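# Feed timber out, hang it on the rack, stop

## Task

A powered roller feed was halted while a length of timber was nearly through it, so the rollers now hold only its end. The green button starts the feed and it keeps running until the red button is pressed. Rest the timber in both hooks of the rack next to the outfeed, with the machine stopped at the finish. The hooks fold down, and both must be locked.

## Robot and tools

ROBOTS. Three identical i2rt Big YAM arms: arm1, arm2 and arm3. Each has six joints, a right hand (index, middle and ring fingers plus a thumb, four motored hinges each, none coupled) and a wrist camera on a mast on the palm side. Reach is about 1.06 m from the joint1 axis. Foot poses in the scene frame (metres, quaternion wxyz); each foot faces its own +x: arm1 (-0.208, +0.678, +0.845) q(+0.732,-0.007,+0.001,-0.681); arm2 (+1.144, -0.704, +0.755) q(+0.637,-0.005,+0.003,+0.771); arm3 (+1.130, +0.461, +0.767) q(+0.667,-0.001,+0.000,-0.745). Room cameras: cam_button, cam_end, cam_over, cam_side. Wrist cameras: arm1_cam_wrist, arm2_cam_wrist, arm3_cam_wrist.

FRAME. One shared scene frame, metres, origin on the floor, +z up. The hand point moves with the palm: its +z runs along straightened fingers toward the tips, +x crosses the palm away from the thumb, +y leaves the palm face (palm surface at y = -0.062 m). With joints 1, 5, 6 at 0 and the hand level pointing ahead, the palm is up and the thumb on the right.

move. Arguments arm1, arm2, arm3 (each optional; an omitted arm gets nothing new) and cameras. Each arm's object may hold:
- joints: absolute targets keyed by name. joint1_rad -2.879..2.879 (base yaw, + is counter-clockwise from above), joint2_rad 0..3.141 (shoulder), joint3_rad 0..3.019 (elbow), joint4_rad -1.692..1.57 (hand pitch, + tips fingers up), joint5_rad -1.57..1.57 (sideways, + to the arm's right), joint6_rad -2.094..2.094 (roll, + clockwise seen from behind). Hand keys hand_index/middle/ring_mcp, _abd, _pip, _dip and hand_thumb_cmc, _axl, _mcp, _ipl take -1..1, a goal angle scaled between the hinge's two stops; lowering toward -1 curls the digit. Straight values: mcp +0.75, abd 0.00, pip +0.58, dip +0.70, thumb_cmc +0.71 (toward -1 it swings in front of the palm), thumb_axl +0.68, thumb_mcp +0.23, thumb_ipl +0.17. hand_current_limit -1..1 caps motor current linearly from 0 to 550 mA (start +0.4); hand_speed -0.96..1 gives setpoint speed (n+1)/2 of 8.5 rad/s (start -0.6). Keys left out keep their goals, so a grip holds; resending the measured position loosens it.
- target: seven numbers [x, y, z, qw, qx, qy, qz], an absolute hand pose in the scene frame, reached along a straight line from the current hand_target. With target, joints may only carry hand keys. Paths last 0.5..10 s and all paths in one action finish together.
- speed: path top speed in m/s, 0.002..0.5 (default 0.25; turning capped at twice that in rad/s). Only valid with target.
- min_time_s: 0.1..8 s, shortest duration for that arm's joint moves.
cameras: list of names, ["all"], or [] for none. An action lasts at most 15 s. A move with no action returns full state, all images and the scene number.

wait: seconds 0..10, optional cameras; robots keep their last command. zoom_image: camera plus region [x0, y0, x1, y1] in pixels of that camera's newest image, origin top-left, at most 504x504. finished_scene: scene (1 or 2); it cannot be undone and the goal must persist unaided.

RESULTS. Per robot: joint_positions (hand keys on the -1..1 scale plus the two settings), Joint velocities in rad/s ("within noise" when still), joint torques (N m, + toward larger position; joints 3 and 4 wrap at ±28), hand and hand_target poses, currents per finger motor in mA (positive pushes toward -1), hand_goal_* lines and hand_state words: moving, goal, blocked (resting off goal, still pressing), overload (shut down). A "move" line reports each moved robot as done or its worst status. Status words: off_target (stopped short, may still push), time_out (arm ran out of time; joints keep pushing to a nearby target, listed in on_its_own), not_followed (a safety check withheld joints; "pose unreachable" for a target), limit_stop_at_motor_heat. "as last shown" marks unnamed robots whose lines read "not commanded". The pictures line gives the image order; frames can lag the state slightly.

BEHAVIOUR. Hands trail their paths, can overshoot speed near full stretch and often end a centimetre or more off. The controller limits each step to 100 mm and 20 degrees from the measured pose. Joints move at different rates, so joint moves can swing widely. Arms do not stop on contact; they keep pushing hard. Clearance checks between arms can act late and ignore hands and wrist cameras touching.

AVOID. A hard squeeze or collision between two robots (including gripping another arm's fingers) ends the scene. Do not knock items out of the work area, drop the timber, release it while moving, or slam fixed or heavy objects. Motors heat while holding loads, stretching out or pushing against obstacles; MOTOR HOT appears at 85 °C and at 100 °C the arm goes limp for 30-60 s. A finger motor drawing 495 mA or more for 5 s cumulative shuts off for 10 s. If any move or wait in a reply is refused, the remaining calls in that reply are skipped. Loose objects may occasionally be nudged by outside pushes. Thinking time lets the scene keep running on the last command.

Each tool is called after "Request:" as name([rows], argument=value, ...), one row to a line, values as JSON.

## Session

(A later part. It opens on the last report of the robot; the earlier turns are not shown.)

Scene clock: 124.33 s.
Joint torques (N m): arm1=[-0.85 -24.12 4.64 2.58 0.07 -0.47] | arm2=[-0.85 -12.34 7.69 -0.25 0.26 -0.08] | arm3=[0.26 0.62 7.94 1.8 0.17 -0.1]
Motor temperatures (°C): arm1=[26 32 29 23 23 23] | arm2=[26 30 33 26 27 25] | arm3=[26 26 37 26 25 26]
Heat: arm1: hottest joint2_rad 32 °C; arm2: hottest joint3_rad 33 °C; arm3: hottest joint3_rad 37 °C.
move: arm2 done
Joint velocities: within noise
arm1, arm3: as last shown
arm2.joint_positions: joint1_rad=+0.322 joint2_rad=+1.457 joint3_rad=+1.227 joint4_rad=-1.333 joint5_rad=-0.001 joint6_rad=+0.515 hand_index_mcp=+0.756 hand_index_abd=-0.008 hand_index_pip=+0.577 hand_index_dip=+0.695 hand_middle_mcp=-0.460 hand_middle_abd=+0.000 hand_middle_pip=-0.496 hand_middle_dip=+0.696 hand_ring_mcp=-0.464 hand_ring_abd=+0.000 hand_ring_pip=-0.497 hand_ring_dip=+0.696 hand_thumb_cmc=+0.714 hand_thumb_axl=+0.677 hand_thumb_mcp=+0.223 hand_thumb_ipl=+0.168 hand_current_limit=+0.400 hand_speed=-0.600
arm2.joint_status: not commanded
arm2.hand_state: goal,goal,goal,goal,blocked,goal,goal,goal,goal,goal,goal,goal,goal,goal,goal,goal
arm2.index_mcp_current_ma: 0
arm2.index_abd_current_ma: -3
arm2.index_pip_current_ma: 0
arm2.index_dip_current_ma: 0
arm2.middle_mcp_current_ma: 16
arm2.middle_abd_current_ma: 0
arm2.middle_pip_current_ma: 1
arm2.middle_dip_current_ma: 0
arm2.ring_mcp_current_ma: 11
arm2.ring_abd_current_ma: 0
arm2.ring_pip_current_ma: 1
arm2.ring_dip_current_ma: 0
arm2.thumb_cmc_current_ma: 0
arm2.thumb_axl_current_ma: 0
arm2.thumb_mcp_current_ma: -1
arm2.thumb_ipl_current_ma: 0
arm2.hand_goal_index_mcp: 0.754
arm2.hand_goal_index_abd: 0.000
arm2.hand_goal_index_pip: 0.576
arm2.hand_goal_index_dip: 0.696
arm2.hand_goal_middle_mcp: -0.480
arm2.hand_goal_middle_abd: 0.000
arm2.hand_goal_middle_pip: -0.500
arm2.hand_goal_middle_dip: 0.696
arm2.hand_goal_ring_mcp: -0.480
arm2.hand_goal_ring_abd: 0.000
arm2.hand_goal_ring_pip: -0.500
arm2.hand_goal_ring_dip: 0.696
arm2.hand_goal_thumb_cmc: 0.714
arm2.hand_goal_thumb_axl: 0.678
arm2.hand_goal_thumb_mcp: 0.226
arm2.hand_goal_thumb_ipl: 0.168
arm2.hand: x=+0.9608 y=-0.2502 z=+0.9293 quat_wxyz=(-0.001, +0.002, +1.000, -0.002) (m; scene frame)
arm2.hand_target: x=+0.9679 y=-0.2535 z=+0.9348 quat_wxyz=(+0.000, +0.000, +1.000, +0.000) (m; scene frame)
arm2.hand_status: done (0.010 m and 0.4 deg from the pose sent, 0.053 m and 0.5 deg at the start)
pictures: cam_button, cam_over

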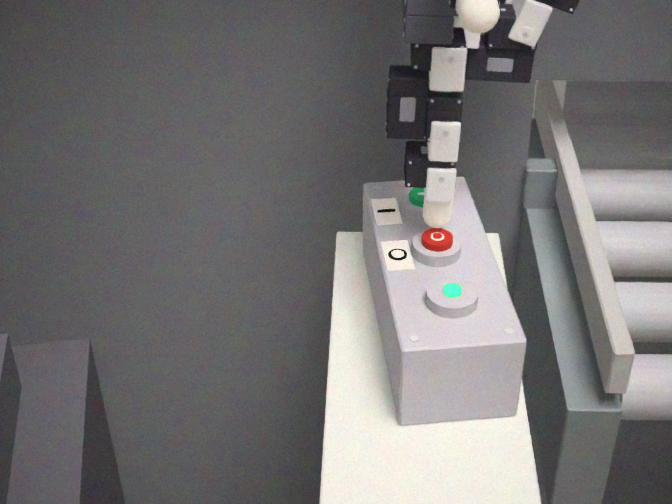

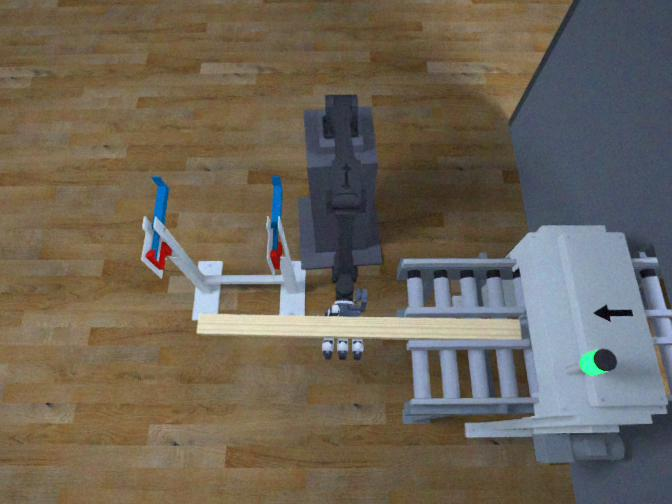

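Request:
move(arm2={"target":[0.984,-0.2525,0.937,0,0,1,0],"speed":0.1})

Request:
move(arm2={"target":[0.984,-0.2525,0.907,0,0,1,0],"speed":0.08}, cameras=["cam_button","cam_over","cam_side","cam_end"])

Request:
zoom_image(camera="cam_button", region=[380, 130, 500, 320])

Scene clock: 127.27 s.
Joint torques (N m): arm1=[-0.85 -24.12 4.66 2.56 0.06 -0.46] | arm2=[-0.79 -12.22 7.76 -0.29 0.2 -0.1] | arm3=[0.32 0.56 7.94 1.78 0.17 -0.1]
Motor temperatures (°C): arm1=[26 32 29 23 23 23] | arm2=[26 30 33 26 27 25] | arm3=[26 26 37 26 25 26]
Heat: arm1: hottest joint2_rad 32 °C; arm2: hottest joint3_rad 33 °C; arm3: hottest joint3_rad 37 °C.
move: arm2 done
Joint velocities: within noise
arm1, arm3: as last shown
arm2.joint_positions: joint1_rad=+0.285 joint2_rad=+1.440 joint3_rad=+1.213 joint4_rad=-1.336 joint5_rad=+0.000 joint6_rad=+0.479 hand_index_mcp=+0.755 hand_index_abd=-0.005 hand_index_pip=+0.577 hand_index_dip=+0.695 hand_middle_mcp=-0.460 hand_middle_abd=+0.000 hand_middle_pip=-0.496 hand_middle_dip=+0.696 hand_ring_mcp=-0.464 hand_ring_abd=+0.000 hand_ring_pip=-0.497 hand_ring_dip=+0.696 hand_thumb_cmc=+0.714 hand_thumb_axl=+0.677 hand_thumb_mcp=+0.223 hand_thumb_ipl=+0.168 hand_current_limit=+0.400 hand_speed=-0.600
arm2.joint_status: not commanded
arm2.hand_state: goal,goal,goal,goal,blocked,goal,goal,goal,goal,goal,goal,goal,goal,goal,goal,goal
arm2.index_mcp_current_ma: 0
arm2.index_abd_current_ma: -1
arm2.index_pip_current_ma: 0
arm2.index_dip_current_ma: 0
arm2.middle_mcp_current_ma: 16
arm2.middle_abd_current_ma: 0
arm2.middle_pip_current_ma: 1
arm2.middle_dip_current_ma: 0
arm2.ring_mcp_current_ma: 11
arm2.ring_abd_current_ma: 0
arm2.ring_pip_current_ma: 1
arm2.ring_dip_current_ma: 0
arm2.thumb_cmc_current_ma: 0
arm2.thumb_axl_current_ma: 0
arm2.thumb_mcp_current_ma: -1
arm2.thumb_ipl_current_ma: 0
arm2.hand_goal_index_mcp: 0.754
arm2.hand_goal_index_abd: 0.000
arm2.hand_goal_index_pip: 0.576
arm2.hand_goal_index_dip: 0.696
arm2.hand_goal_middle_mcp: -0.480
arm2.hand_goal_middle_abd: 0.000
arm2.hand_goal_middle_pip: -0.500
arm2.hand_goal_middle_dip: 0.696
arm2.hand_goal_ring_mcp: -0.480
arm2.hand_goal_ring_abd: 0.000
arm2.hand_goal_ring_pip: -0.500
arm2.hand_goal_ring_dip: 0.696
arm2.hand_goal_thumb_cmc: 0.714
arm2.hand_goal_thumb_axl: 0.678
arm2.hand_goal_thumb_mcp: 0.226
arm2.hand_goal_thumb_ipl: 0.168
arm2.hand: x=+0.9774 y=-0.2485 z=+0.9307 quat_wxyz=(+0.000, +0.002, +1.000, -0.002) (m; scene frame)
arm2.hand_target: x=+0.9839 y=-0.2524 z=+0.9368 quat_wxyz=(+0.000, +0.000, +1.000, +0.000) (m; scene frame)
arm2.hand_status: done (0.010 m and 0.4 deg from the pose sent, 0.025 m and 0.3 deg at the start)
pictures: none

Scene clock: 128.30 s.
Joint torques (N m): arm1=[-0.85 -24 4.66 2.56 0.07 -0.46] | arm2=[-0.79 -8.64 5.98 0.9 -0.01 -0.1] | arm3=[0.26 0.62 7.94 1.77 0.16 -0.1]
Motor temperatures (°C): arm1=[26 32 29 23 23 23] | arm2=[26 30 33 26 27 25] | arm3=[26 26 37 26 25 26]
Heat: arm1: hottest joint2_rad 32 °C; arm2: hottest joint3_rad 33 °C; arm3: hottest joint3_rad 37 °C.
move: arm2 off_target
Joint velocities: within noise
arm1: as last shown
arm2.joint_positions: joint1_rad=+0.285 joint2_rad=+1.422 joint3_rad=+1.177 joint4_rad=-1.290 joint5_rad=+0.006 joint6_rad=+0.478 hand_index_mcp=+0.766 hand_index_abd=-0.004 hand_index_pip=+0.585 hand_index_dip=+0.700 hand_middle_mcp=-0.460 hand_middle_abd=+0.000 hand_middle_pip=-0.496 hand_middle_dip=+0.696 hand_ring_mcp=-0.464 hand_ring_abd=+0.000 hand_ring_pip=-0.497 hand_ring_dip=+0.696 hand_thumb_cmc=+0.714 hand_thumb_axl=+0.677 hand_thumb_mcp=+0.223 hand_thumb_ipl=+0.168 hand_current_limit=+0.400 hand_speed=-0.600
arm2.joint_status: not commanded
arm2.hand_state: goal,goal,goal,goal,blocked,goal,goal,goal,goal,goal,goal,goal,goal,goal,goal,goal
arm2.index_mcp_current_ma: 7
arm2.index_abd_current_ma: -1
arm2.index_pip_current_ma: 3
arm2.index_dip_current_ma: 1
arm2.middle_mcp_current_ma: 16
arm2.middle_abd_current_ma: 0
arm2.middle_pip_current_ma: 1
arm2.middle_dip_current_ma: 0
arm2.ring_mcp_current_ma: 11
arm2.ring_abd_current_ma: 0
arm2.ring_pip_current_ma: 1
arm2.ring_dip_current_ma: 0
arm2.thumb_cmc_current_ma: 0
arm2.thumb_axl_current_ma: 0
arm2.thumb_mcp_current_ma: -1
arm2.thumb_ipl_current_ma: 0
arm2.hand_goal_index_mcp: 0.754
arm2.hand_goal_index_abd: 0.000
arm2.hand_goal_index_pip: 0.576
arm2.hand_goal_index_dip: 0.696
arm2.hand_goal_middle_mcp: -0.480
arm2.hand_goal_middle_abd: 0.000
arm2.hand_goal_middle_pip: -0.500
arm2.hand_goal_middle_dip: 0.696
arm2.hand_goal_ring_mcp: -0.480
arm2.hand_goal_ring_abd: 0.000
arm2.hand_goal_ring_pip: -0.500
arm2.hand_goal_ring_dip: 0.696
arm2.hand_goal_thumb_cmc: 0.714
arm2.hand_goal_thumb_axl: 0.678
arm2.hand_goal_thumb_mcp: 0.226
arm2.hand_goal_thumb_ipl: 0.168
arm2.hand: x=+0.9789 y=-0.2496 z=+0.9267 quat_wxyz=(-0.004, +0.002, +1.000, +0.012) (m; scene frame)
arm2.hand_target: x=+0.9842 y=-0.2531 z=+0.9075 quat_wxyz=(+0.000, +0.000, +1.000, +0.000) (m; scene frame)
arm2.hand_status: off_target (0.021 m and 1.4 deg from the pose sent, 0.025 m and 0.4 deg at the start)
arm3.joint_positions: joint1_rad=+0.322 joint2_rad=+0.623 joint3_rad=+1.437 joint4_rad=-1.384 joint5_rad=-0.052 joint6_rad=+1.150 hand_index_mcp=+0.754 hand_index_abd=+0.000 hand_index_pip=+0.577 hand_index_dip=+0.696 hand_middle_mcp=+0.754 hand_middle_abd=+0.000 hand_middle_pip=+0.577 hand_middle_dip=+0.696 hand_ring_mcp=+0.754 hand_ring_abd=+0.000 hand_ring_pip=+0.577 hand_ring_dip=+0.696 hand_thumb_cmc=+0.714 hand_thumb_axl=+0.677 hand_thumb_mcp=+0.226 hand_thumb_ipl=+0.168 hand_current_limit=+0.400 hand_speed=-0.600
arm3.joint_status: not commanded
arm3.hand_state: goal,goal,goal,goal,goal,goal,goal,goal,goal,goal,goal,goal,goal,goal,goal,goal
arm3.index_mcp_current_ma: 0
arm3.index_abd_current_ma: 1
arm3.index_pip_current_ma: 1
arm3.index_dip_current_ma: 0
arm3.middle_mcp_current_ma: 0
arm3.middle_abd_current_ma: 1
arm3.middle_pip_current_ma: 1
arm3.middle_dip_current_ma: 0
arm3.ring_mcp_current_ma: 0
arm3.ring_abd_current_ma: 1
arm3.ring_pip_current_ma: 1
arm3.ring_dip_current_ma: 0
arm3.thumb_cmc_current_ma: 0
arm3.thumb_axl_current_ma: -2
arm3.thumb_mcp_current_ma: 0
arm3.thumb_ipl_current_ma: -1
arm3.hand_goal_index_mcp: 0.754
arm3.hand_goal_index_abd: 0.000
arm3.hand_goal_index_pip: 0.576
arm3.hand_goal_index_dip: 0.696
arm3.hand_goal_middle_mcp: 0.754
arm3.hand_goal_middle_abd: 0.000
arm3.hand_goal_middle_pip: 0.576
arm3.hand_goal_middle_dip: 0.696
arm3.hand_goal_ring_mcp: 0.754
arm3.hand_goal_ring_abd: 0.000
arm3.hand_goal_ring_pip: 0.576
arm3.hand_goal_ring_dip: 0.696
arm3.hand_goal_thumb_cmc: 0.714
arm3.hand_goal_thumb_axl: 0.678
arm3.hand_goal_thumb_mcp: 0.226
arm3.hand_goal_thumb_ipl: 0.168
arm3.hand: x=+1.1033 y=+0.2139 z=+1.3272 quat_wxyz=(+0.359, +0.788, -0.385, +0.319) (m; scene frame)
arm3.hand_target: x=+1.1029 y=+0.2163 z=+1.3382 quat_wxyz=(+0.368, +0.782, -0.382, +0.326) (m; scene frame)
arm3.hand_status: not commanded
pictures: cam_button, cam_end, cam_over, cam_side

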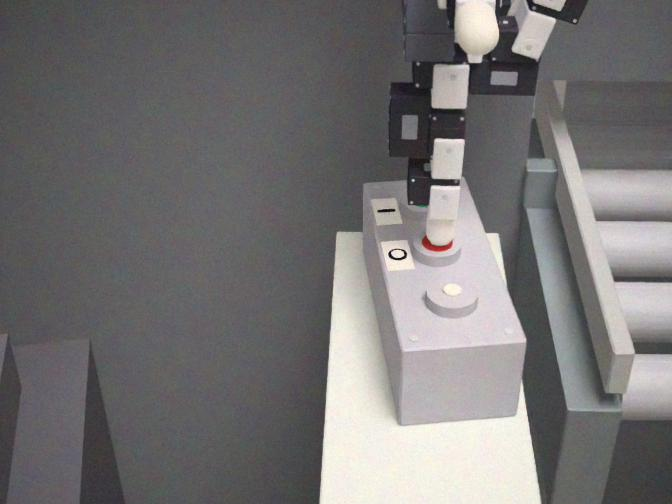

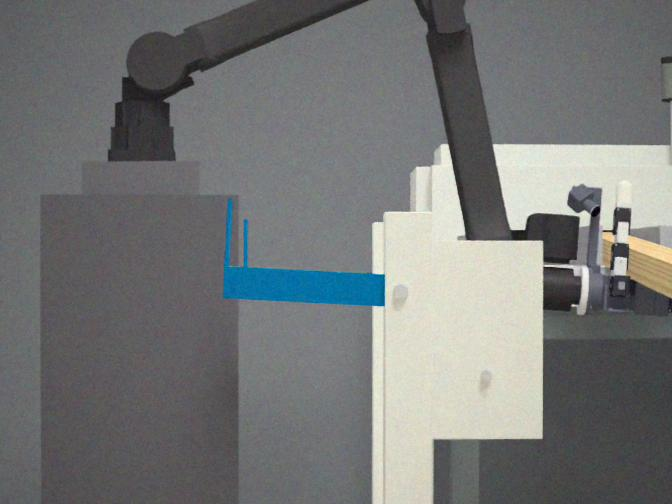

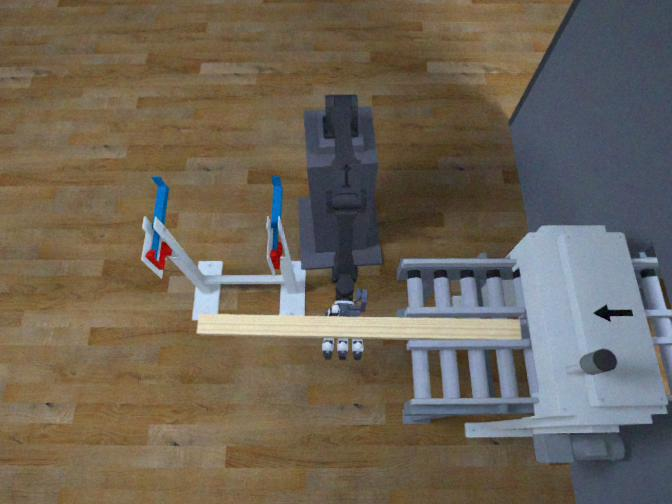

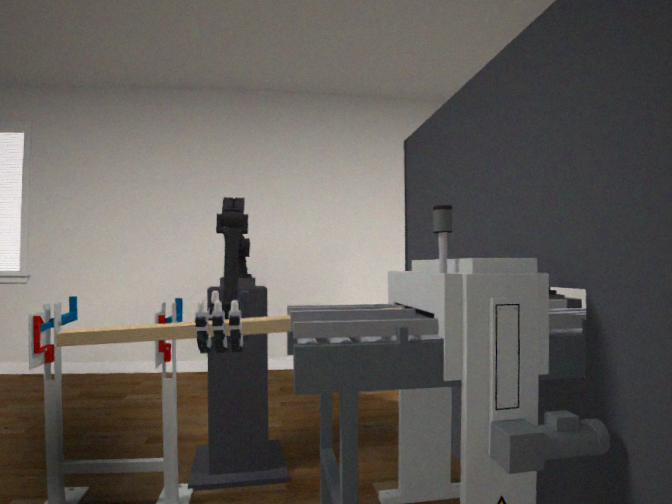

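Scaled by 2.653.

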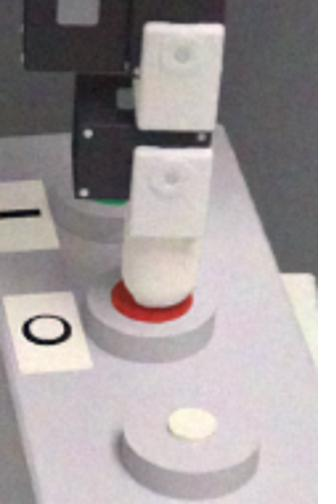

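Request:
move(arm2={"target":[0.984,-0.2525,0.955,0,0,1,0],"speed":0.1}, arm1={"target":[-0.210,-0.057,0.808,0.7071,0.7071,0,0],"speed":0.04})

Request:
move(arm2={"target":[0.984,-0.2525,1.08,0,0,1,0],"speed":0.2}, cameras=["cam_button","cam_over","cam_side","cam_end","arm1_cam_wrist"])

Request:
zoom_image(camera="cam_end", region=[520, 180, 672, 330])

Scene clock: 135.73 s.
Joint torques (N m): arm1=[-0.79 -27.69 4.15 2.55 0.1 -0.46] | arm2=[-0.73 -10.46 12.6 -0.5 0.12 -0.04] | arm3=[0.21 0.62 7.95 1.77 0.17 -0.11]
Motor temperatures (°C): arm1=[26 32 29 23 23 23] | arm2=[26 30 33 26 27 25] | arm3=[26 26 37 26 25 26]
Heat: arm1: hottest joint2_rad 32 °C; arm2: hottest joint3_rad 33 °C; arm3: hottest joint3_rad 37 °C.
move: arm1 off_target; arm2 off_target
Joint velocities: within noise
arm1.joint_positions: joint1_rad=-0.042 joint2_rad=+2.731 joint3_rad=+1.346 joint4_rad=+1.295 joint5_rad=+0.040 joint6_rad=+0.042 hand_index_mcp=+0.011 hand_index_abd=-0.003 hand_index_pip=+0.202 hand_index_dip=+0.502 hand_middle_mcp=+0.004 hand_middle_abd=+0.003 hand_middle_pip=+0.202 hand_middle_dip=+0.502 hand_ring_mcp=+0.004 hand_ring_abd=+0.001 hand_ring_pip=+0.202 hand_ring_dip=+0.502 hand_thumb_cmc=-0.649 hand_thumb_axl=+0.676 hand_thumb_mcp=+0.228 hand_thumb_ipl=+0.168 hand_current_limit=+0.400 hand_speed=-0.600
arm1.joint_status: not commanded
arm1.hand_state: goal,goal,goal,goal,goal,goal,goal,goal,goal,goal,goal,goal,goal,goal,goal,goal
arm1.index_mcp_current_ma: 9
arm1.index_abd_current_ma: -1
arm1.index_pip_current_ma: 1
arm1.index_dip_current_ma: 1
arm1.middle_mcp_current_ma: 2
arm1.middle_abd_current_ma: 1
arm1.middle_pip_current_ma: 1
arm1.middle_dip_current_ma: 1
arm1.ring_mcp_current_ma: 2
arm1.ring_abd_current_ma: 0
arm1.ring_pip_current_ma: 1
arm1.ring_dip_current_ma: 1
arm1.thumb_cmc_current_ma: 0
arm1.thumb_axl_current_ma: -1
arm1.thumb_mcp_current_ma: 1
arm1.thumb_ipl_current_ma: 0
arm1.hand_goal_index_mcp: 0.000
arm1.hand_goal_index_abd: 0.000
arm1.hand_goal_index_pip: 0.200
arm1.hand_goal_index_dip: 0.500
arm1.hand_goal_middle_mcp: 0.000
arm1.hand_goal_middle_abd: 0.000
arm1.hand_goal_middle_pip: 0.200
arm1.hand_goal_middle_dip: 0.500
arm1.hand_goal_ring_mcp: 0.000
arm1.hand_goal_ring_abd: 0.000
arm1.hand_goal_ring_pip: 0.200
arm1.hand_goal_ring_dip: 0.500
arm1.hand_goal_thumb_cmc: -0.650
arm1.hand_goal_thumb_axl: 0.678
arm1.hand_goal_thumb_mcp: 0.226
arm1.hand_goal_thumb_ipl: 0.168
arm1.hand: x=-0.2202 y=-0.0432 z=+0.7564 quat_wxyz=(+0.678, +0.735, -0.014, +0.006) (m; scene frame)
arm1.hand_target: x=-0.2101 y=-0.0560 z=+0.8071 quat_wxyz=(+0.707, +0.707, -0.001, +0.000) (m; scene frame)
arm1.hand_status: off_target (0.054 m and 5.0 deg from the pose sent, 0.041 m and 3.0 deg at the start)
arm2.joint_positions: joint1_rad=+0.285 joint2_rad=+1.413 joint3_rad=+1.184 joint4_rad=-1.383 joint5_rad=+0.003 joint6_rad=+0.473 hand_index_mcp=+0.749 hand_index_abd=-0.003 hand_index_pip=+0.572 hand_index_dip=+0.693 hand_middle_mcp=-0.460 hand_middle_abd=+0.000 hand_middle_pip=-0.496 hand_middle_dip=+0.696 hand_ring_mcp=-0.464 hand_ring_abd=+0.000 hand_ring_pip=-0.497 hand_ring_dip=+0.696 hand_thumb_cmc=+0.714 hand_thumb_axl=+0.677 hand_thumb_mcp=+0.223 hand_thumb_ipl=+0.168 hand_current_limit=+0.400 hand_speed=-0.600
arm2.joint_status: not commanded
arm2.hand_state: goal,goal,goal,goal,blocked,goal,goal,goal,goal,goal,goal,goal,goal,goal,goal,goal
arm2.index_mcp_current_ma: -2
arm2.index_abd_current_ma: -1
arm2.index_pip_current_ma: -1
arm2.index_dip_current_ma: -1
arm2.middle_mcp_current_ma: 16
arm2.middle_abd_current_ma: 0
arm2.middle_pip_current_ma: 1
arm2.middle_dip_current_ma: 0
arm2.ring_mcp_current_ma: 11
arm2.ring_abd_current_ma: 0
arm2.ring_pip_current_ma: 1
arm2.ring_dip_current_ma: 0
arm2.thumb_cmc_current_ma: 0
arm2.thumb_axl_current_ma: 0
arm2.thumb_mcp_current_ma: -1
arm2.thumb_ipl_current_ma: 0
arm2.hand_goal_index_mcp: 0.754
arm2.hand_goal_index_abd: 0.000
arm2.hand_goal_index_pip: 0.576
arm2.hand_goal_index_dip: 0.696
arm2.hand_goal_middle_mcp: -0.480
arm2.hand_goal_middle_abd: 0.000
arm2.hand_goal_middle_pip: -0.500
arm2.hand_goal_middle_dip: 0.696
arm2.hand_goal_ring_mcp: -0.480
arm2.hand_goal_ring_abd: 0.000
arm2.hand_goal_ring_pip: -0.500
arm2.hand_goal_ring_dip: 0.696
arm2.hand_goal_thumb_cmc: 0.714
arm2.hand_goal_thumb_axl: 0.678
arm2.hand_goal_thumb_mcp: 0.226
arm2.hand_goal_thumb_ipl: 0.168
arm2.hand: x=+0.9878 y=-0.2686 z=+0.9275 quat_wxyz=(+0.012, -0.001, +1.000, -0.024) (m; scene frame)
arm2.hand_target: x=+0.9846 y=-0.2536 z=+0.9552 quat_wxyz=(+0.000, +0.000, +1.000, +0.001) (m; scene frame)
arm2.hand_status: off_target (0.032 m and 3.1 deg from the pose sent, 0.029 m and 1.4 deg at the start)
arm3: as last shown
pictures: none

Scene clock: 137.10 s.
Joint torques (N m): arm1=[-0.79 -27.46 4.15 2.56 0.11 -0.46] | arm2=[-0.56 -10.34 13.85 -0.34 0.23 -0.02] | arm3=[0.26 0.56 7.92 1.78 0.17 -0.1]
Motor temperatures (°C): arm1=[26 32 29 23 23 23] | arm2=[26 30 33 26 27 25] | arm3=[26 26 37 26 25 26]
Heat: arm1: hottest joint2_rad 32 °C; arm2: hottest joint3_rad 33 °C; arm3: hottest joint3_rad 37 °C.
move: arm2 off_target
Joint velocities: within noise
arm1, arm3: as last shown
arm2.joint_positions: joint1_rad=+0.285 joint2_rad=+1.387 joint3_rad=+1.466 joint4_rad=-1.674 joint5_rad=+0.004 joint6_rad=+0.473 hand_index_mcp=+0.749 hand_index_abd=-0.003 hand_index_pip=+0.572 hand_index_dip=+0.693 hand_middle_mcp=-0.460 hand_middle_abd=+0.000 hand_middle_pip=-0.496 hand_middle_dip=+0.696 hand_ring_mcp=-0.464 hand_ring_abd=+0.000 hand_ring_pip=-0.497 hand_ring_dip=+0.696 hand_thumb_cmc=+0.714 hand_thumb_axl=+0.677 hand_thumb_mcp=+0.223 hand_thumb_ipl=+0.168 hand_current_limit=+0.400 hand_speed=-0.600
arm2.joint_status: not commanded
arm2.hand_state: goal,goal,goal,goal,blocked,goal,goal,goal,goal,goal,goal,goal,goal,goal,goal,goal
arm2.index_mcp_current_ma: -2
arm2.index_abd_current_ma: -1
arm2.index_pip_current_ma: -1
arm2.index_dip_current_ma: -1
arm2.middle_mcp_current_ma: 16
arm2.middle_abd_current_ma: 0
arm2.middle_pip_current_ma: 1
arm2.middle_dip_current_ma: 0
arm2.ring_mcp_current_ma: 11
arm2.ring_abd_current_ma: 0
arm2.ring_pip_current_ma: 1
arm2.ring_dip_current_ma: 0
arm2.thumb_cmc_current_ma: 0
arm2.thumb_axl_current_ma: 0
arm2.thumb_mcp_current_ma: -1
arm2.thumb_ipl_current_ma: 0
arm2.hand_goal_index_mcp: 0.754
arm2.hand_goal_index_abd: 0.000
arm2.hand_goal_index_pip: 0.576
arm2.hand_goal_index_dip: 0.696
arm2.hand_goal_middle_mcp: -0.480
arm2.hand_goal_middle_abd: 0.000
arm2.hand_goal_middle_pip: -0.500
arm2.hand_goal_middle_dip: 0.696
arm2.hand_goal_ring_mcp: -0.480
arm2.hand_goal_ring_abd: 0.000
arm2.hand_goal_ring_pip: -0.500
arm2.hand_goal_ring_dip: 0.696
arm2.hand_goal_thumb_cmc: 0.714
arm2.hand_goal_thumb_axl: 0.678
arm2.hand_goal_thumb_mcp: 0.226
arm2.hand_goal_thumb_ipl: 0.168
arm2.hand: x=+0.9861 y=-0.2643 z=+1.0458 quat_wxyz=(+0.009, -0.001, +1.000, -0.016) (m; scene frame)
arm2.hand_target: x=+0.9848 y=-0.2542 z=+1.0793 quat_wxyz=(-0.005, +0.000, +1.000, +0.015) (m; scene frame)
arm2.hand_status: off_target (0.036 m and 2.1 deg from the pose sent, 0.154 m and 3.1 deg at the start; a joint's target at an end of its range on 22 of 41 steps)
pictures: arm1_cam_wrist, cam_button, cam_end, cam_over, cam_side
camera_calibration:
arm1_cam_wrist: T_world_to_cam=[[-0.773111, -0.0470389, 0.632524, -0.618309], [-0.430974, 0.770633, -0.469454, 0.244864], [-0.465361, -0.635541, -0.616057, 0.461334], [0, 0, 0, 1]] pos_world=[-0.157804, 0.0754121, 0.790256]

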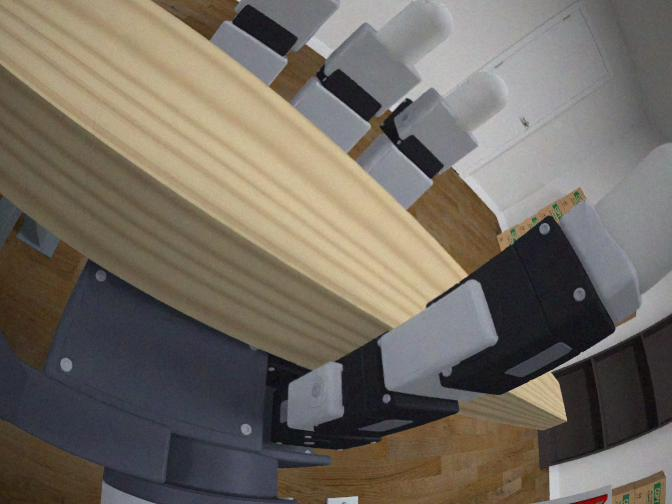

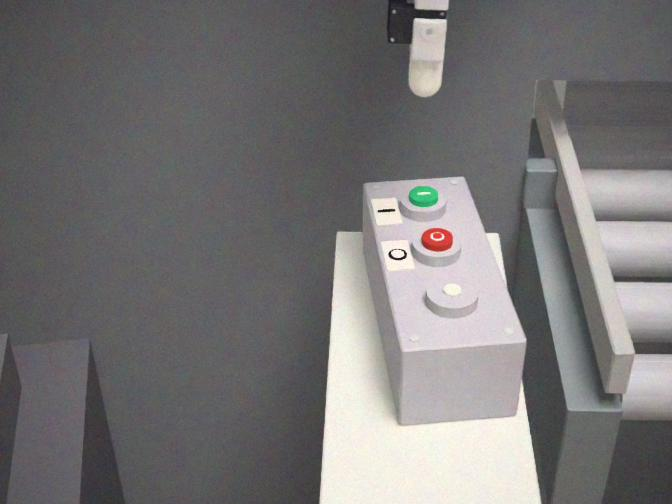

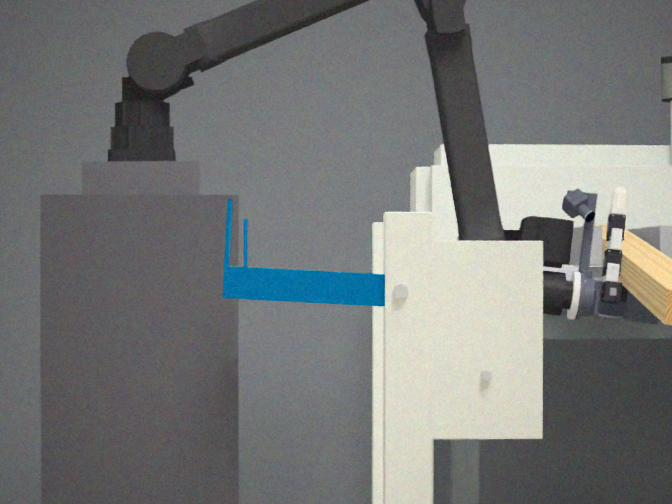

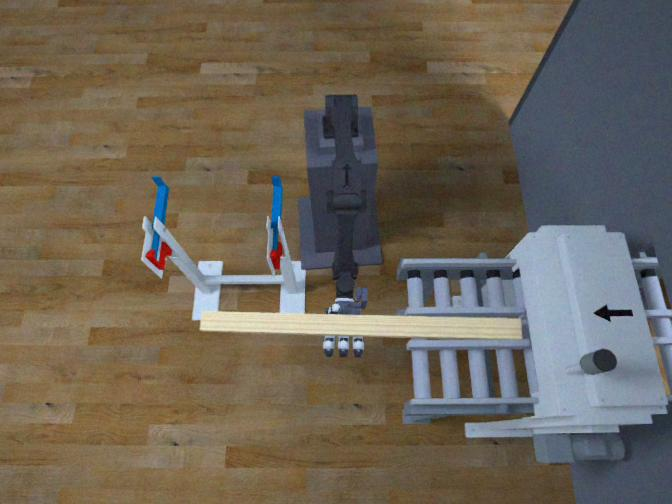

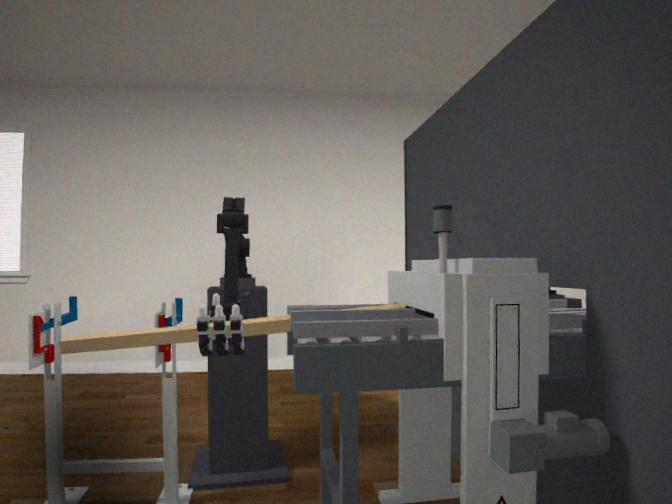

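Scaled by 3.316.

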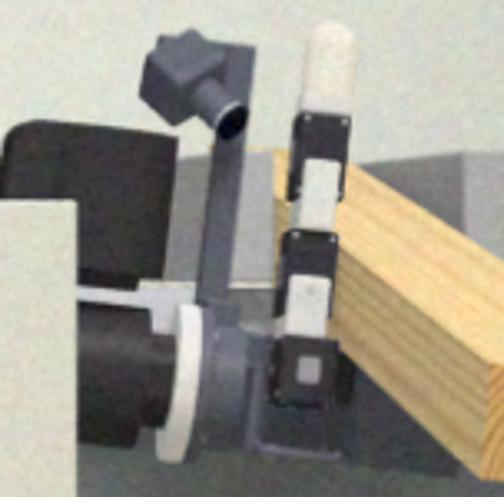

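Request:
move(arm1={"joints":{"joint2_rad":2.63,"joint3_rad":1.43,"joint4_rad":1.355,"joint6_rad":0.0},"min_time_s":2.5}, cameras=["cam_end","cam_side","arm1_cam_wrist"])

Request:
zoom_image(camera="cam_end", region=[520, 180, 672, 330])

Scene clock: 141.23 s.
Joint torques (N m): arm1=[-0.85 -29.22 8.24 3.88 0.11 -0.38] | arm2=[-0.56 -10.34 13.85 -0.36 0.23 -0.02] | arm3=[0.26 0.62 7.94 1.81 0.17 -0.11]
Motor temperatures (°C): arm1=[26 32 29 23 23 23] | arm2=[26 30 34 26 27 25] | arm3=[26 26 38 26 25 26]
Heat: arm1: hottest joint2_rad 32 °C; arm2: hottest joint3_rad 34 °C; arm3: hottest joint3_rad 38 °C.
move: arm1 done
Joint velocities: within noise
arm1.joint_positions: joint1_rad=-0.042 joint2_rad=+2.708 joint3_rad=+1.376 joint4_rad=+1.304 joint5_rad=+0.040 joint6_rad=+0.023 hand_index_mcp=+0.013 hand_index_abd=-0.003 hand_index_pip=+0.202 hand_index_dip=+0.502 hand_middle_mcp=+0.004 hand_middle_abd=+0.003 hand_middle_pip=+0.202 hand_middle_dip=+0.502 hand_ring_mcp=+0.004 hand_ring_abd=+0.001 hand_ring_pip=+0.202 hand_ring_dip=+0.502 hand_thumb_cmc=-0.649 hand_thumb_axl=+0.676 hand_thumb_mcp=+0.228 hand_thumb_ipl=+0.168 hand_current_limit=+0.400 hand_speed=-0.600
arm1.joint_status: all done
arm1.hand_state: goal,goal,goal,goal,goal,goal,goal,goal,goal,goal,goal,goal,goal,goal,goal,goal
arm1.index_mcp_current_ma: 11
arm1.index_abd_current_ma: -1
arm1.index_pip_current_ma: 1
arm1.index_dip_current_ma: 1
arm1.middle_mcp_current_ma: 2
arm1.middle_abd_current_ma: 1
arm1.middle_pip_current_ma: 1
arm1.middle_dip_current_ma: 1
arm1.ring_mcp_current_ma: 2
arm1.ring_abd_current_ma: 0
arm1.ring_pip_current_ma: 1
arm1.ring_dip_current_ma: 1
arm1.thumb_cmc_current_ma: 0
arm1.thumb_axl_current_ma: -1
arm1.thumb_mcp_current_ma: 1
arm1.thumb_ipl_current_ma: 0
arm1.hand_goal_index_mcp: 0.000
arm1.hand_goal_index_abd: 0.000
arm1.hand_goal_index_pip: 0.200
arm1.hand_goal_index_dip: 0.500
arm1.hand_goal_middle_mcp: 0.000
arm1.hand_goal_middle_abd: 0.000
arm1.hand_goal_middle_pip: 0.200
arm1.hand_goal_middle_dip: 0.500
arm1.hand_goal_ring_mcp: 0.000
arm1.hand_goal_ring_abd: 0.000
arm1.hand_goal_ring_pip: 0.200
arm1.hand_goal_ring_dip: 0.500
arm1.hand_goal_thumb_cmc: -0.650
arm1.hand_goal_thumb_axl: 0.678
arm1.hand_goal_thumb_mcp: 0.226
arm1.hand_goal_thumb_ipl: 0.168
arm1.hand: x=-0.2179 y=-0.0565 z=+0.7859 quat_wxyz=(+0.701, +0.714, -0.008, +0.001) (m; scene frame)
arm1.hand_target: x=-0.2076 y=-0.0765 z=+0.8736 quat_wxyz=(+0.762, +0.647, +0.001, -0.002) (m; scene frame)
arm1.hand_status: not commanded
arm2, arm3: as last shown
pictures: arm1_cam_wrist, cam_end, cam_side
camera_calibration:
arm1_cam_wrist: T_world_to_cam=[[-0.762408, -0.00784634, 0.647049, -0.642667], [-0.440333, 0.739009, -0.509876, 0.297867], [-0.474174, -0.67365, -0.566881, 0.429382], [0, 0, 0, 1]] pos_world=[-0.155212, 0.0640845, 0.81112]

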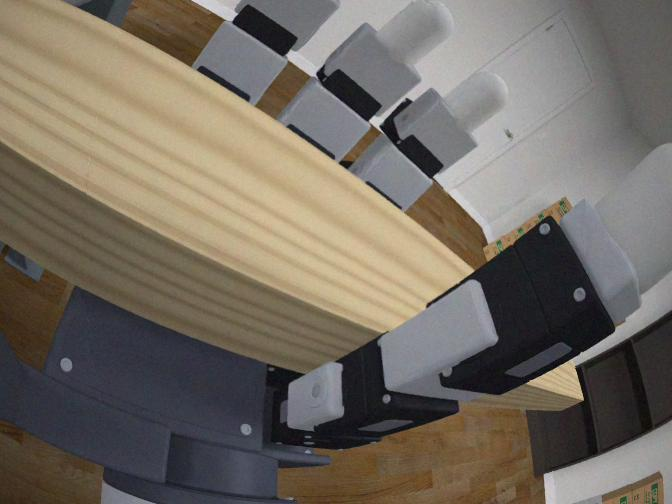

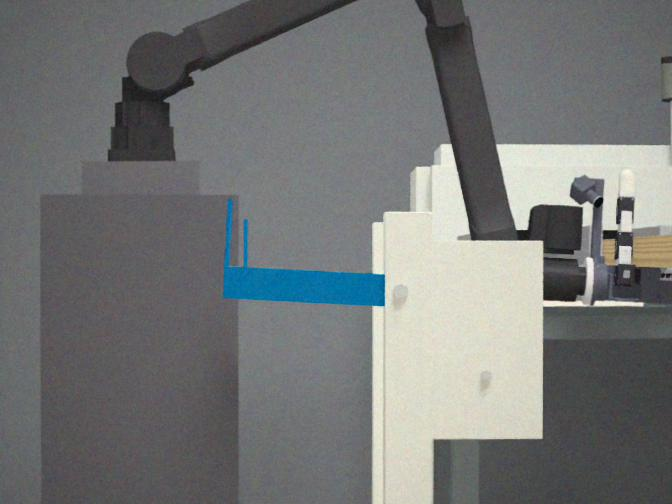

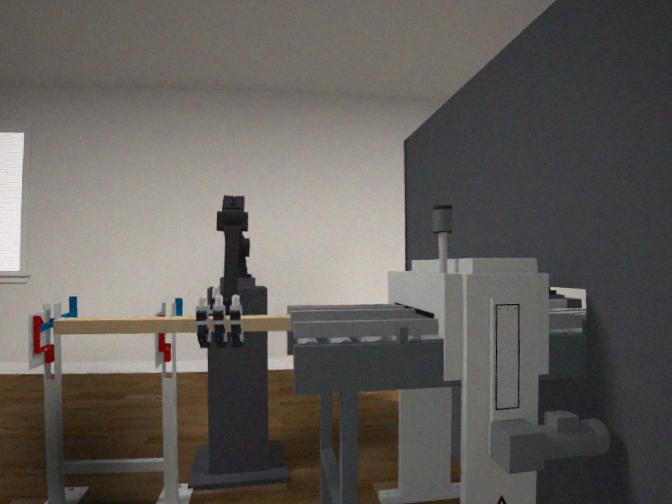

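Scaled by 3.316.

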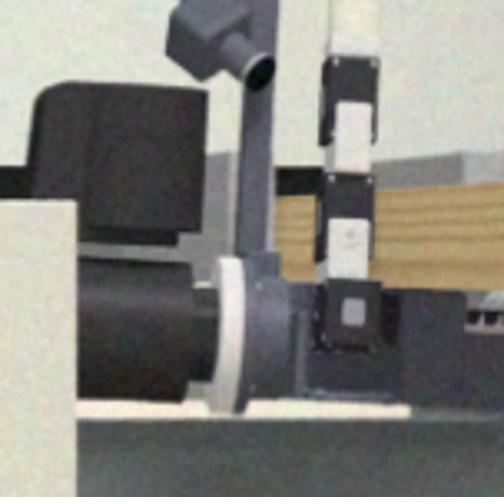

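Request:
move(arm1={"joints":{"hand_middle_pip":-0.55,"hand_ring_pip":-0.55,"hand_middle_dip":0.3,"hand_ring_dip":0.3,"hand_index_pip":0.0,"hand_index_dip":0.4,"hand_index_mcp":-0.15,"hand_middle_mcp":-0.15,"hand_ring_mcp":-0.15,"hand_thumb_mcp":0.17,"hand_thumb_ipl":-0.1}}, cameras=["arm1_cam_wrist","cam_over"])

Scene clock: 142.70 s.
Joint torques (N m): arm1=[-0.91 -29.22 8.21 3.82 0.1 -0.38] | arm2=[-0.56 -10.34 13.85 -0.35 0.23 -0.02] | arm3=[0.15 0.67 7.92 1.78 0.17 -0.1]
Motor temperatures (°C): arm1=[26 33 29 23 23 23] | arm2=[26 30 34 26 27 25] | arm3=[26 26 38 26 25 26]
Heat: arm1: hottest joint2_rad 33 °C; arm2: hottest joint3_rad 34 °C; arm3: hottest joint3_rad 38 °C.
move: arm1 off_target
Joint velocities: within noise
arm1.joint_positions: joint1_rad=-0.042 joint2_rad=+2.707 joint3_rad=+1.376 joint4_rad=+1.305 joint5_rad=+0.040 joint6_rad=+0.023 hand_index_mcp=-0.051 hand_index_abd=-0.003 hand_index_pip=+0.002 hand_index_dip=+0.402 hand_middle_mcp=-0.096 hand_middle_abd=+0.003 hand_middle_pip=-0.549 hand_middle_dip=+0.302 hand_ring_mcp=-0.136 hand_ring_abd=+0.001 hand_ring_pip=-0.549 hand_ring_dip=+0.302 hand_thumb_cmc=-0.648 hand_thumb_axl=+0.670 hand_thumb_mcp=+0.195 hand_thumb_ipl=-0.099 hand_current_limit=+0.400 hand_speed=-0.600
arm1.joint_status: hand_index_mcp off_target (ended at -0.051, target -0.150); hand_middle_mcp off_target (ended at -0.096, target -0.150); hand_thumb_mcp off_target (ended at +0.195, target +0.170); the others done
arm1.hand_state: blocked,goal,goal,goal,blocked,goal,goal,goal,goal,goal,goal,goal,goal,goal,blocked,goal
arm1.index_mcp_current_ma: 274
arm1.index_abd_current_ma: -1
arm1.index_pip_current_ma: 1
arm1.index_dip_current_ma: 1
arm1.middle_mcp_current_ma: 108
arm1.middle_abd_current_ma: 1
arm1.middle_pip_current_ma: 0
arm1.middle_dip_current_ma: 1
arm1.ring_mcp_current_ma: 13
arm1.ring_abd_current_ma: 0
arm1.ring_pip_current_ma: 0
arm1.ring_dip_current_ma: 1
arm1.thumb_cmc_current_ma: 1
arm1.thumb_axl_current_ma: -7
arm1.thumb_mcp_current_ma: 44
arm1.thumb_ipl_current_ma: 1
arm1.hand_goal_index_mcp: -0.150
arm1.hand_goal_index_abd: 0.000
arm1.hand_goal_index_pip: 0.000
arm1.hand_goal_index_dip: 0.400
arm1.hand_goal_middle_mcp: -0.150
arm1.hand_goal_middle_abd: 0.000
arm1.hand_goal_middle_pip: -0.550
arm1.hand_goal_middle_dip: 0.300
arm1.hand_goal_ring_mcp: -0.150
arm1.hand_goal_ring_abd: 0.000
arm1.hand_goal_ring_pip: -0.550
arm1.hand_goal_ring_dip: 0.300
arm1.hand_goal_thumb_cmc: -0.650
arm1.hand_goal_thumb_axl: 0.678
arm1.hand_goal_thumb_mcp: 0.170
arm1.hand_goal_thumb_ipl: -0.100
arm1.hand: x=-0.2179 y=-0.0565 z=+0.7863 quat_wxyz=(+0.701, +0.713, -0.008, +0.001) (m; scene frame)
arm1.hand_target: x=-0.2076 y=-0.0765 z=+0.8739 quat_wxyz=(+0.762, +0.647, +0.001, -0.001) (m; scene frame)
arm1.hand_status: not commanded
arm2, arm3: as last shown
pictures: arm1_cam_wrist, cam_over
camera_calibration:
arm1_cam_wrist: T_world_to_cam=[[-0.762385, -0.00711453, 0.647084, -0.642998], [-0.440351, 0.738431, -0.510696, 0.298771], [-0.474194, -0.674292, -0.566102, 0.429013], [0, 0, 0, 1]] pos_world=[-0.155212, 0.064084, 0.81152]

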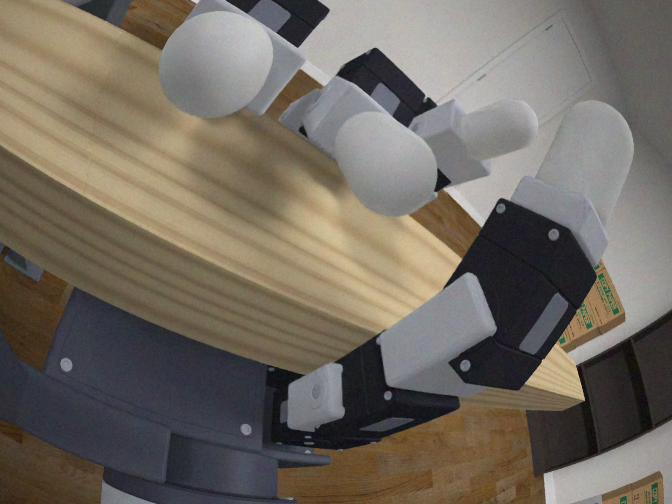

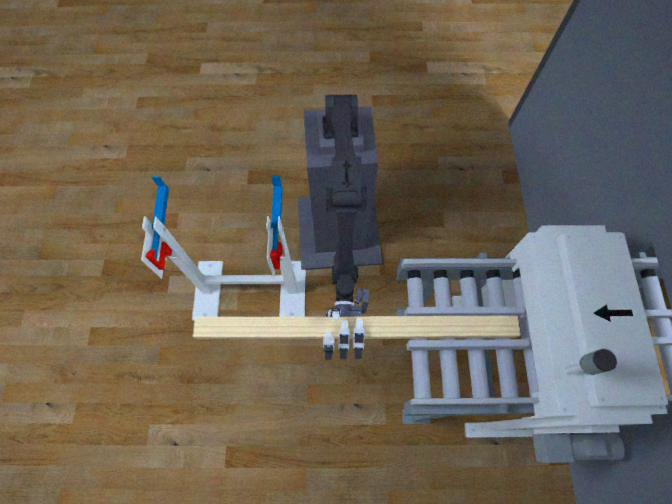

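Request:
move(arm1={"joints": {"hand_thumb_mcp": 0.05, "hand_index_mcp": -0.2, "hand_middle_mcp": -0.28, "hand_ring_mcp": -0.28, "hand_middle_pip": -0.68, "hand_ring_pip": -0.68, "hand_middle_dip": 0.26, "hand_ring_dip": 0.26}}, cameras=["cam_side", "cam_end", "cam_over"])

Scene clock: 146.20 s.
Joint torques (N m): arm1=[-0.85 -29.16 7.87 3.77 -0.04 -0.46] | arm2=[-0.56 -10.34 13.83 -0.35 0.23 -0.01] | arm3=[0.26 0.67 7.91 1.77 0.16 -0.1]
Motor temperatures (°C): arm1=[25 33 29 23 23 23] | arm2=[26 30 34 26 27 25] | arm3=[26 26 38 26 25 26]
Heat: arm1: hottest joint2_rad 33 °C; arm2: hottest joint3_rad 34 °C; arm3: hottest joint3_rad 38 °C.
move: arm1 off_target
Joint velocities: within noise
arm1.joint_positions: joint1_rad=-0.042 joint2_rad=+2.706 joint3_rad=+1.381 joint4_rad=+1.306 joint5_rad=+0.044 joint6_rad=+0.031 hand_index_mcp=-0.118 hand_index_abd=-0.002 hand_index_pip=+0.002 hand_index_dip=+0.402 hand_middle_mcp=-0.142 hand_middle_abd=-0.007 hand_middle_pip=-0.630 hand_middle_dip=+0.262 hand_ring_mcp=-0.168 hand_ring_abd=-0.007 hand_ring_pip=-0.633 hand_ring_dip=+0.262 hand_thumb_cmc=-0.639 hand_thumb_axl=+0.661 hand_thumb_mcp=+0.193 hand_thumb_ipl=-0.099 hand_current_limit=+0.400 hand_speed=-0.600
arm1.joint_status: hand_index_mcp off_target (ended at -0.118, target -0.200); hand_middle_mcp off_target (ended at -0.142, target -0.280); hand_middle_pip off_target (ended at -0.630, target -0.680); hand_ring_mcp off_target (ended at -0.168, target -0.280); hand_ring_pip off_target (ended at -0.633, target -0.680); hand_thumb_mcp off_target (ended at +0.193, target +0.050); the others done
arm1.hand_state: blocked,goal,goal,goal,blocked,goal,blocked,goal,blocked,goal,blocked,goal,goal,goal,blocked,goal
arm1.index_mcp_current_ma: 203
arm1.index_abd_current_ma: -1
arm1.index_pip_current_ma: 1
arm1.index_dip_current_ma: 1
arm1.middle_mcp_current_ma: 385
arm1.middle_abd_current_ma: -4
arm1.middle_pip_current_ma: 86
arm1.middle_dip_current_ma: 1
arm1.ring_mcp_current_ma: 332
arm1.ring_abd_current_ma: -3
arm1.ring_pip_current_ma: 77
arm1.ring_dip_current_ma: 1
arm1.thumb_cmc_current_ma: 9
arm1.thumb_axl_current_ma: -23
arm1.thumb_mcp_current_ma: 385
arm1.thumb_ipl_current_ma: 0
arm1.hand_goal_index_mcp: -0.200
arm1.hand_goal_index_abd: 0.000
arm1.hand_goal_index_pip: 0.000
arm1.hand_goal_index_dip: 0.400
arm1.hand_goal_middle_mcp: -0.280
arm1.hand_goal_middle_abd: 0.000
arm1.hand_goal_middle_pip: -0.680
arm1.hand_goal_middle_dip: 0.260
arm1.hand_goal_ring_mcp: -0.280
arm1.hand_goal_ring_abd: 0.000
arm1.hand_goal_ring_pip: -0.680
arm1.hand_goal_ring_dip: 0.260
arm1.hand_goal_thumb_cmc: -0.650
arm1.hand_goal_thumb_axl: 0.678
arm1.hand_goal_thumb_mcp: 0.050
arm1.hand_goal_thumb_ipl: -0.100
arm1.hand: x=-0.2192 y=-0.0578 z=+0.7888 quat_wxyz=(+0.703, +0.711, -0.012, +0.002) (m; scene frame)
arm1.hand_target: x=-0.2076 y=-0.0766 z=+0.8737 quat_wxyz=(+0.762, +0.647, +0.001, -0.001) (m; scene frame)
arm1.hand_status: not commanded
arm2, arm3: as last shown
pictures: cam_end, cam_over, cam_side

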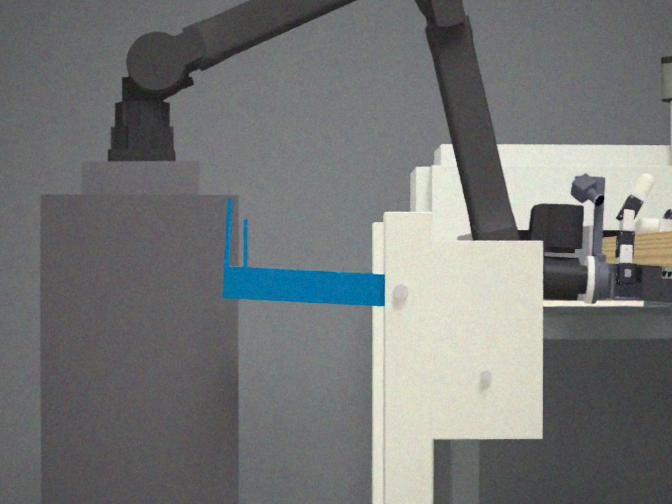

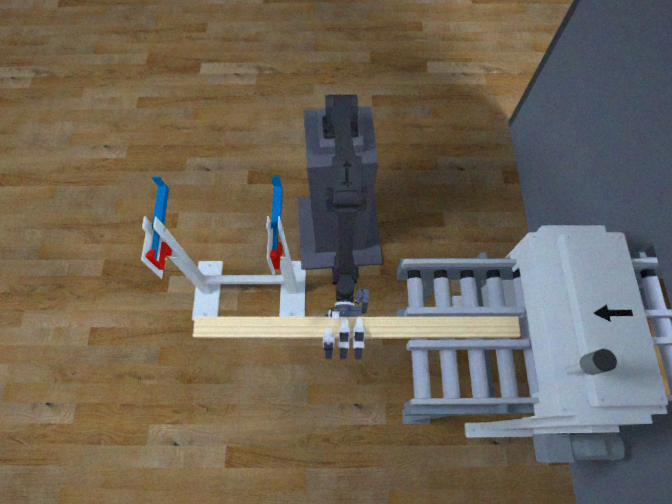

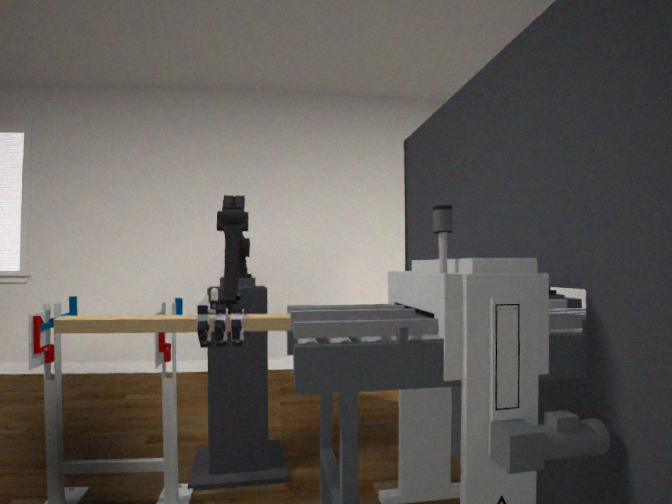

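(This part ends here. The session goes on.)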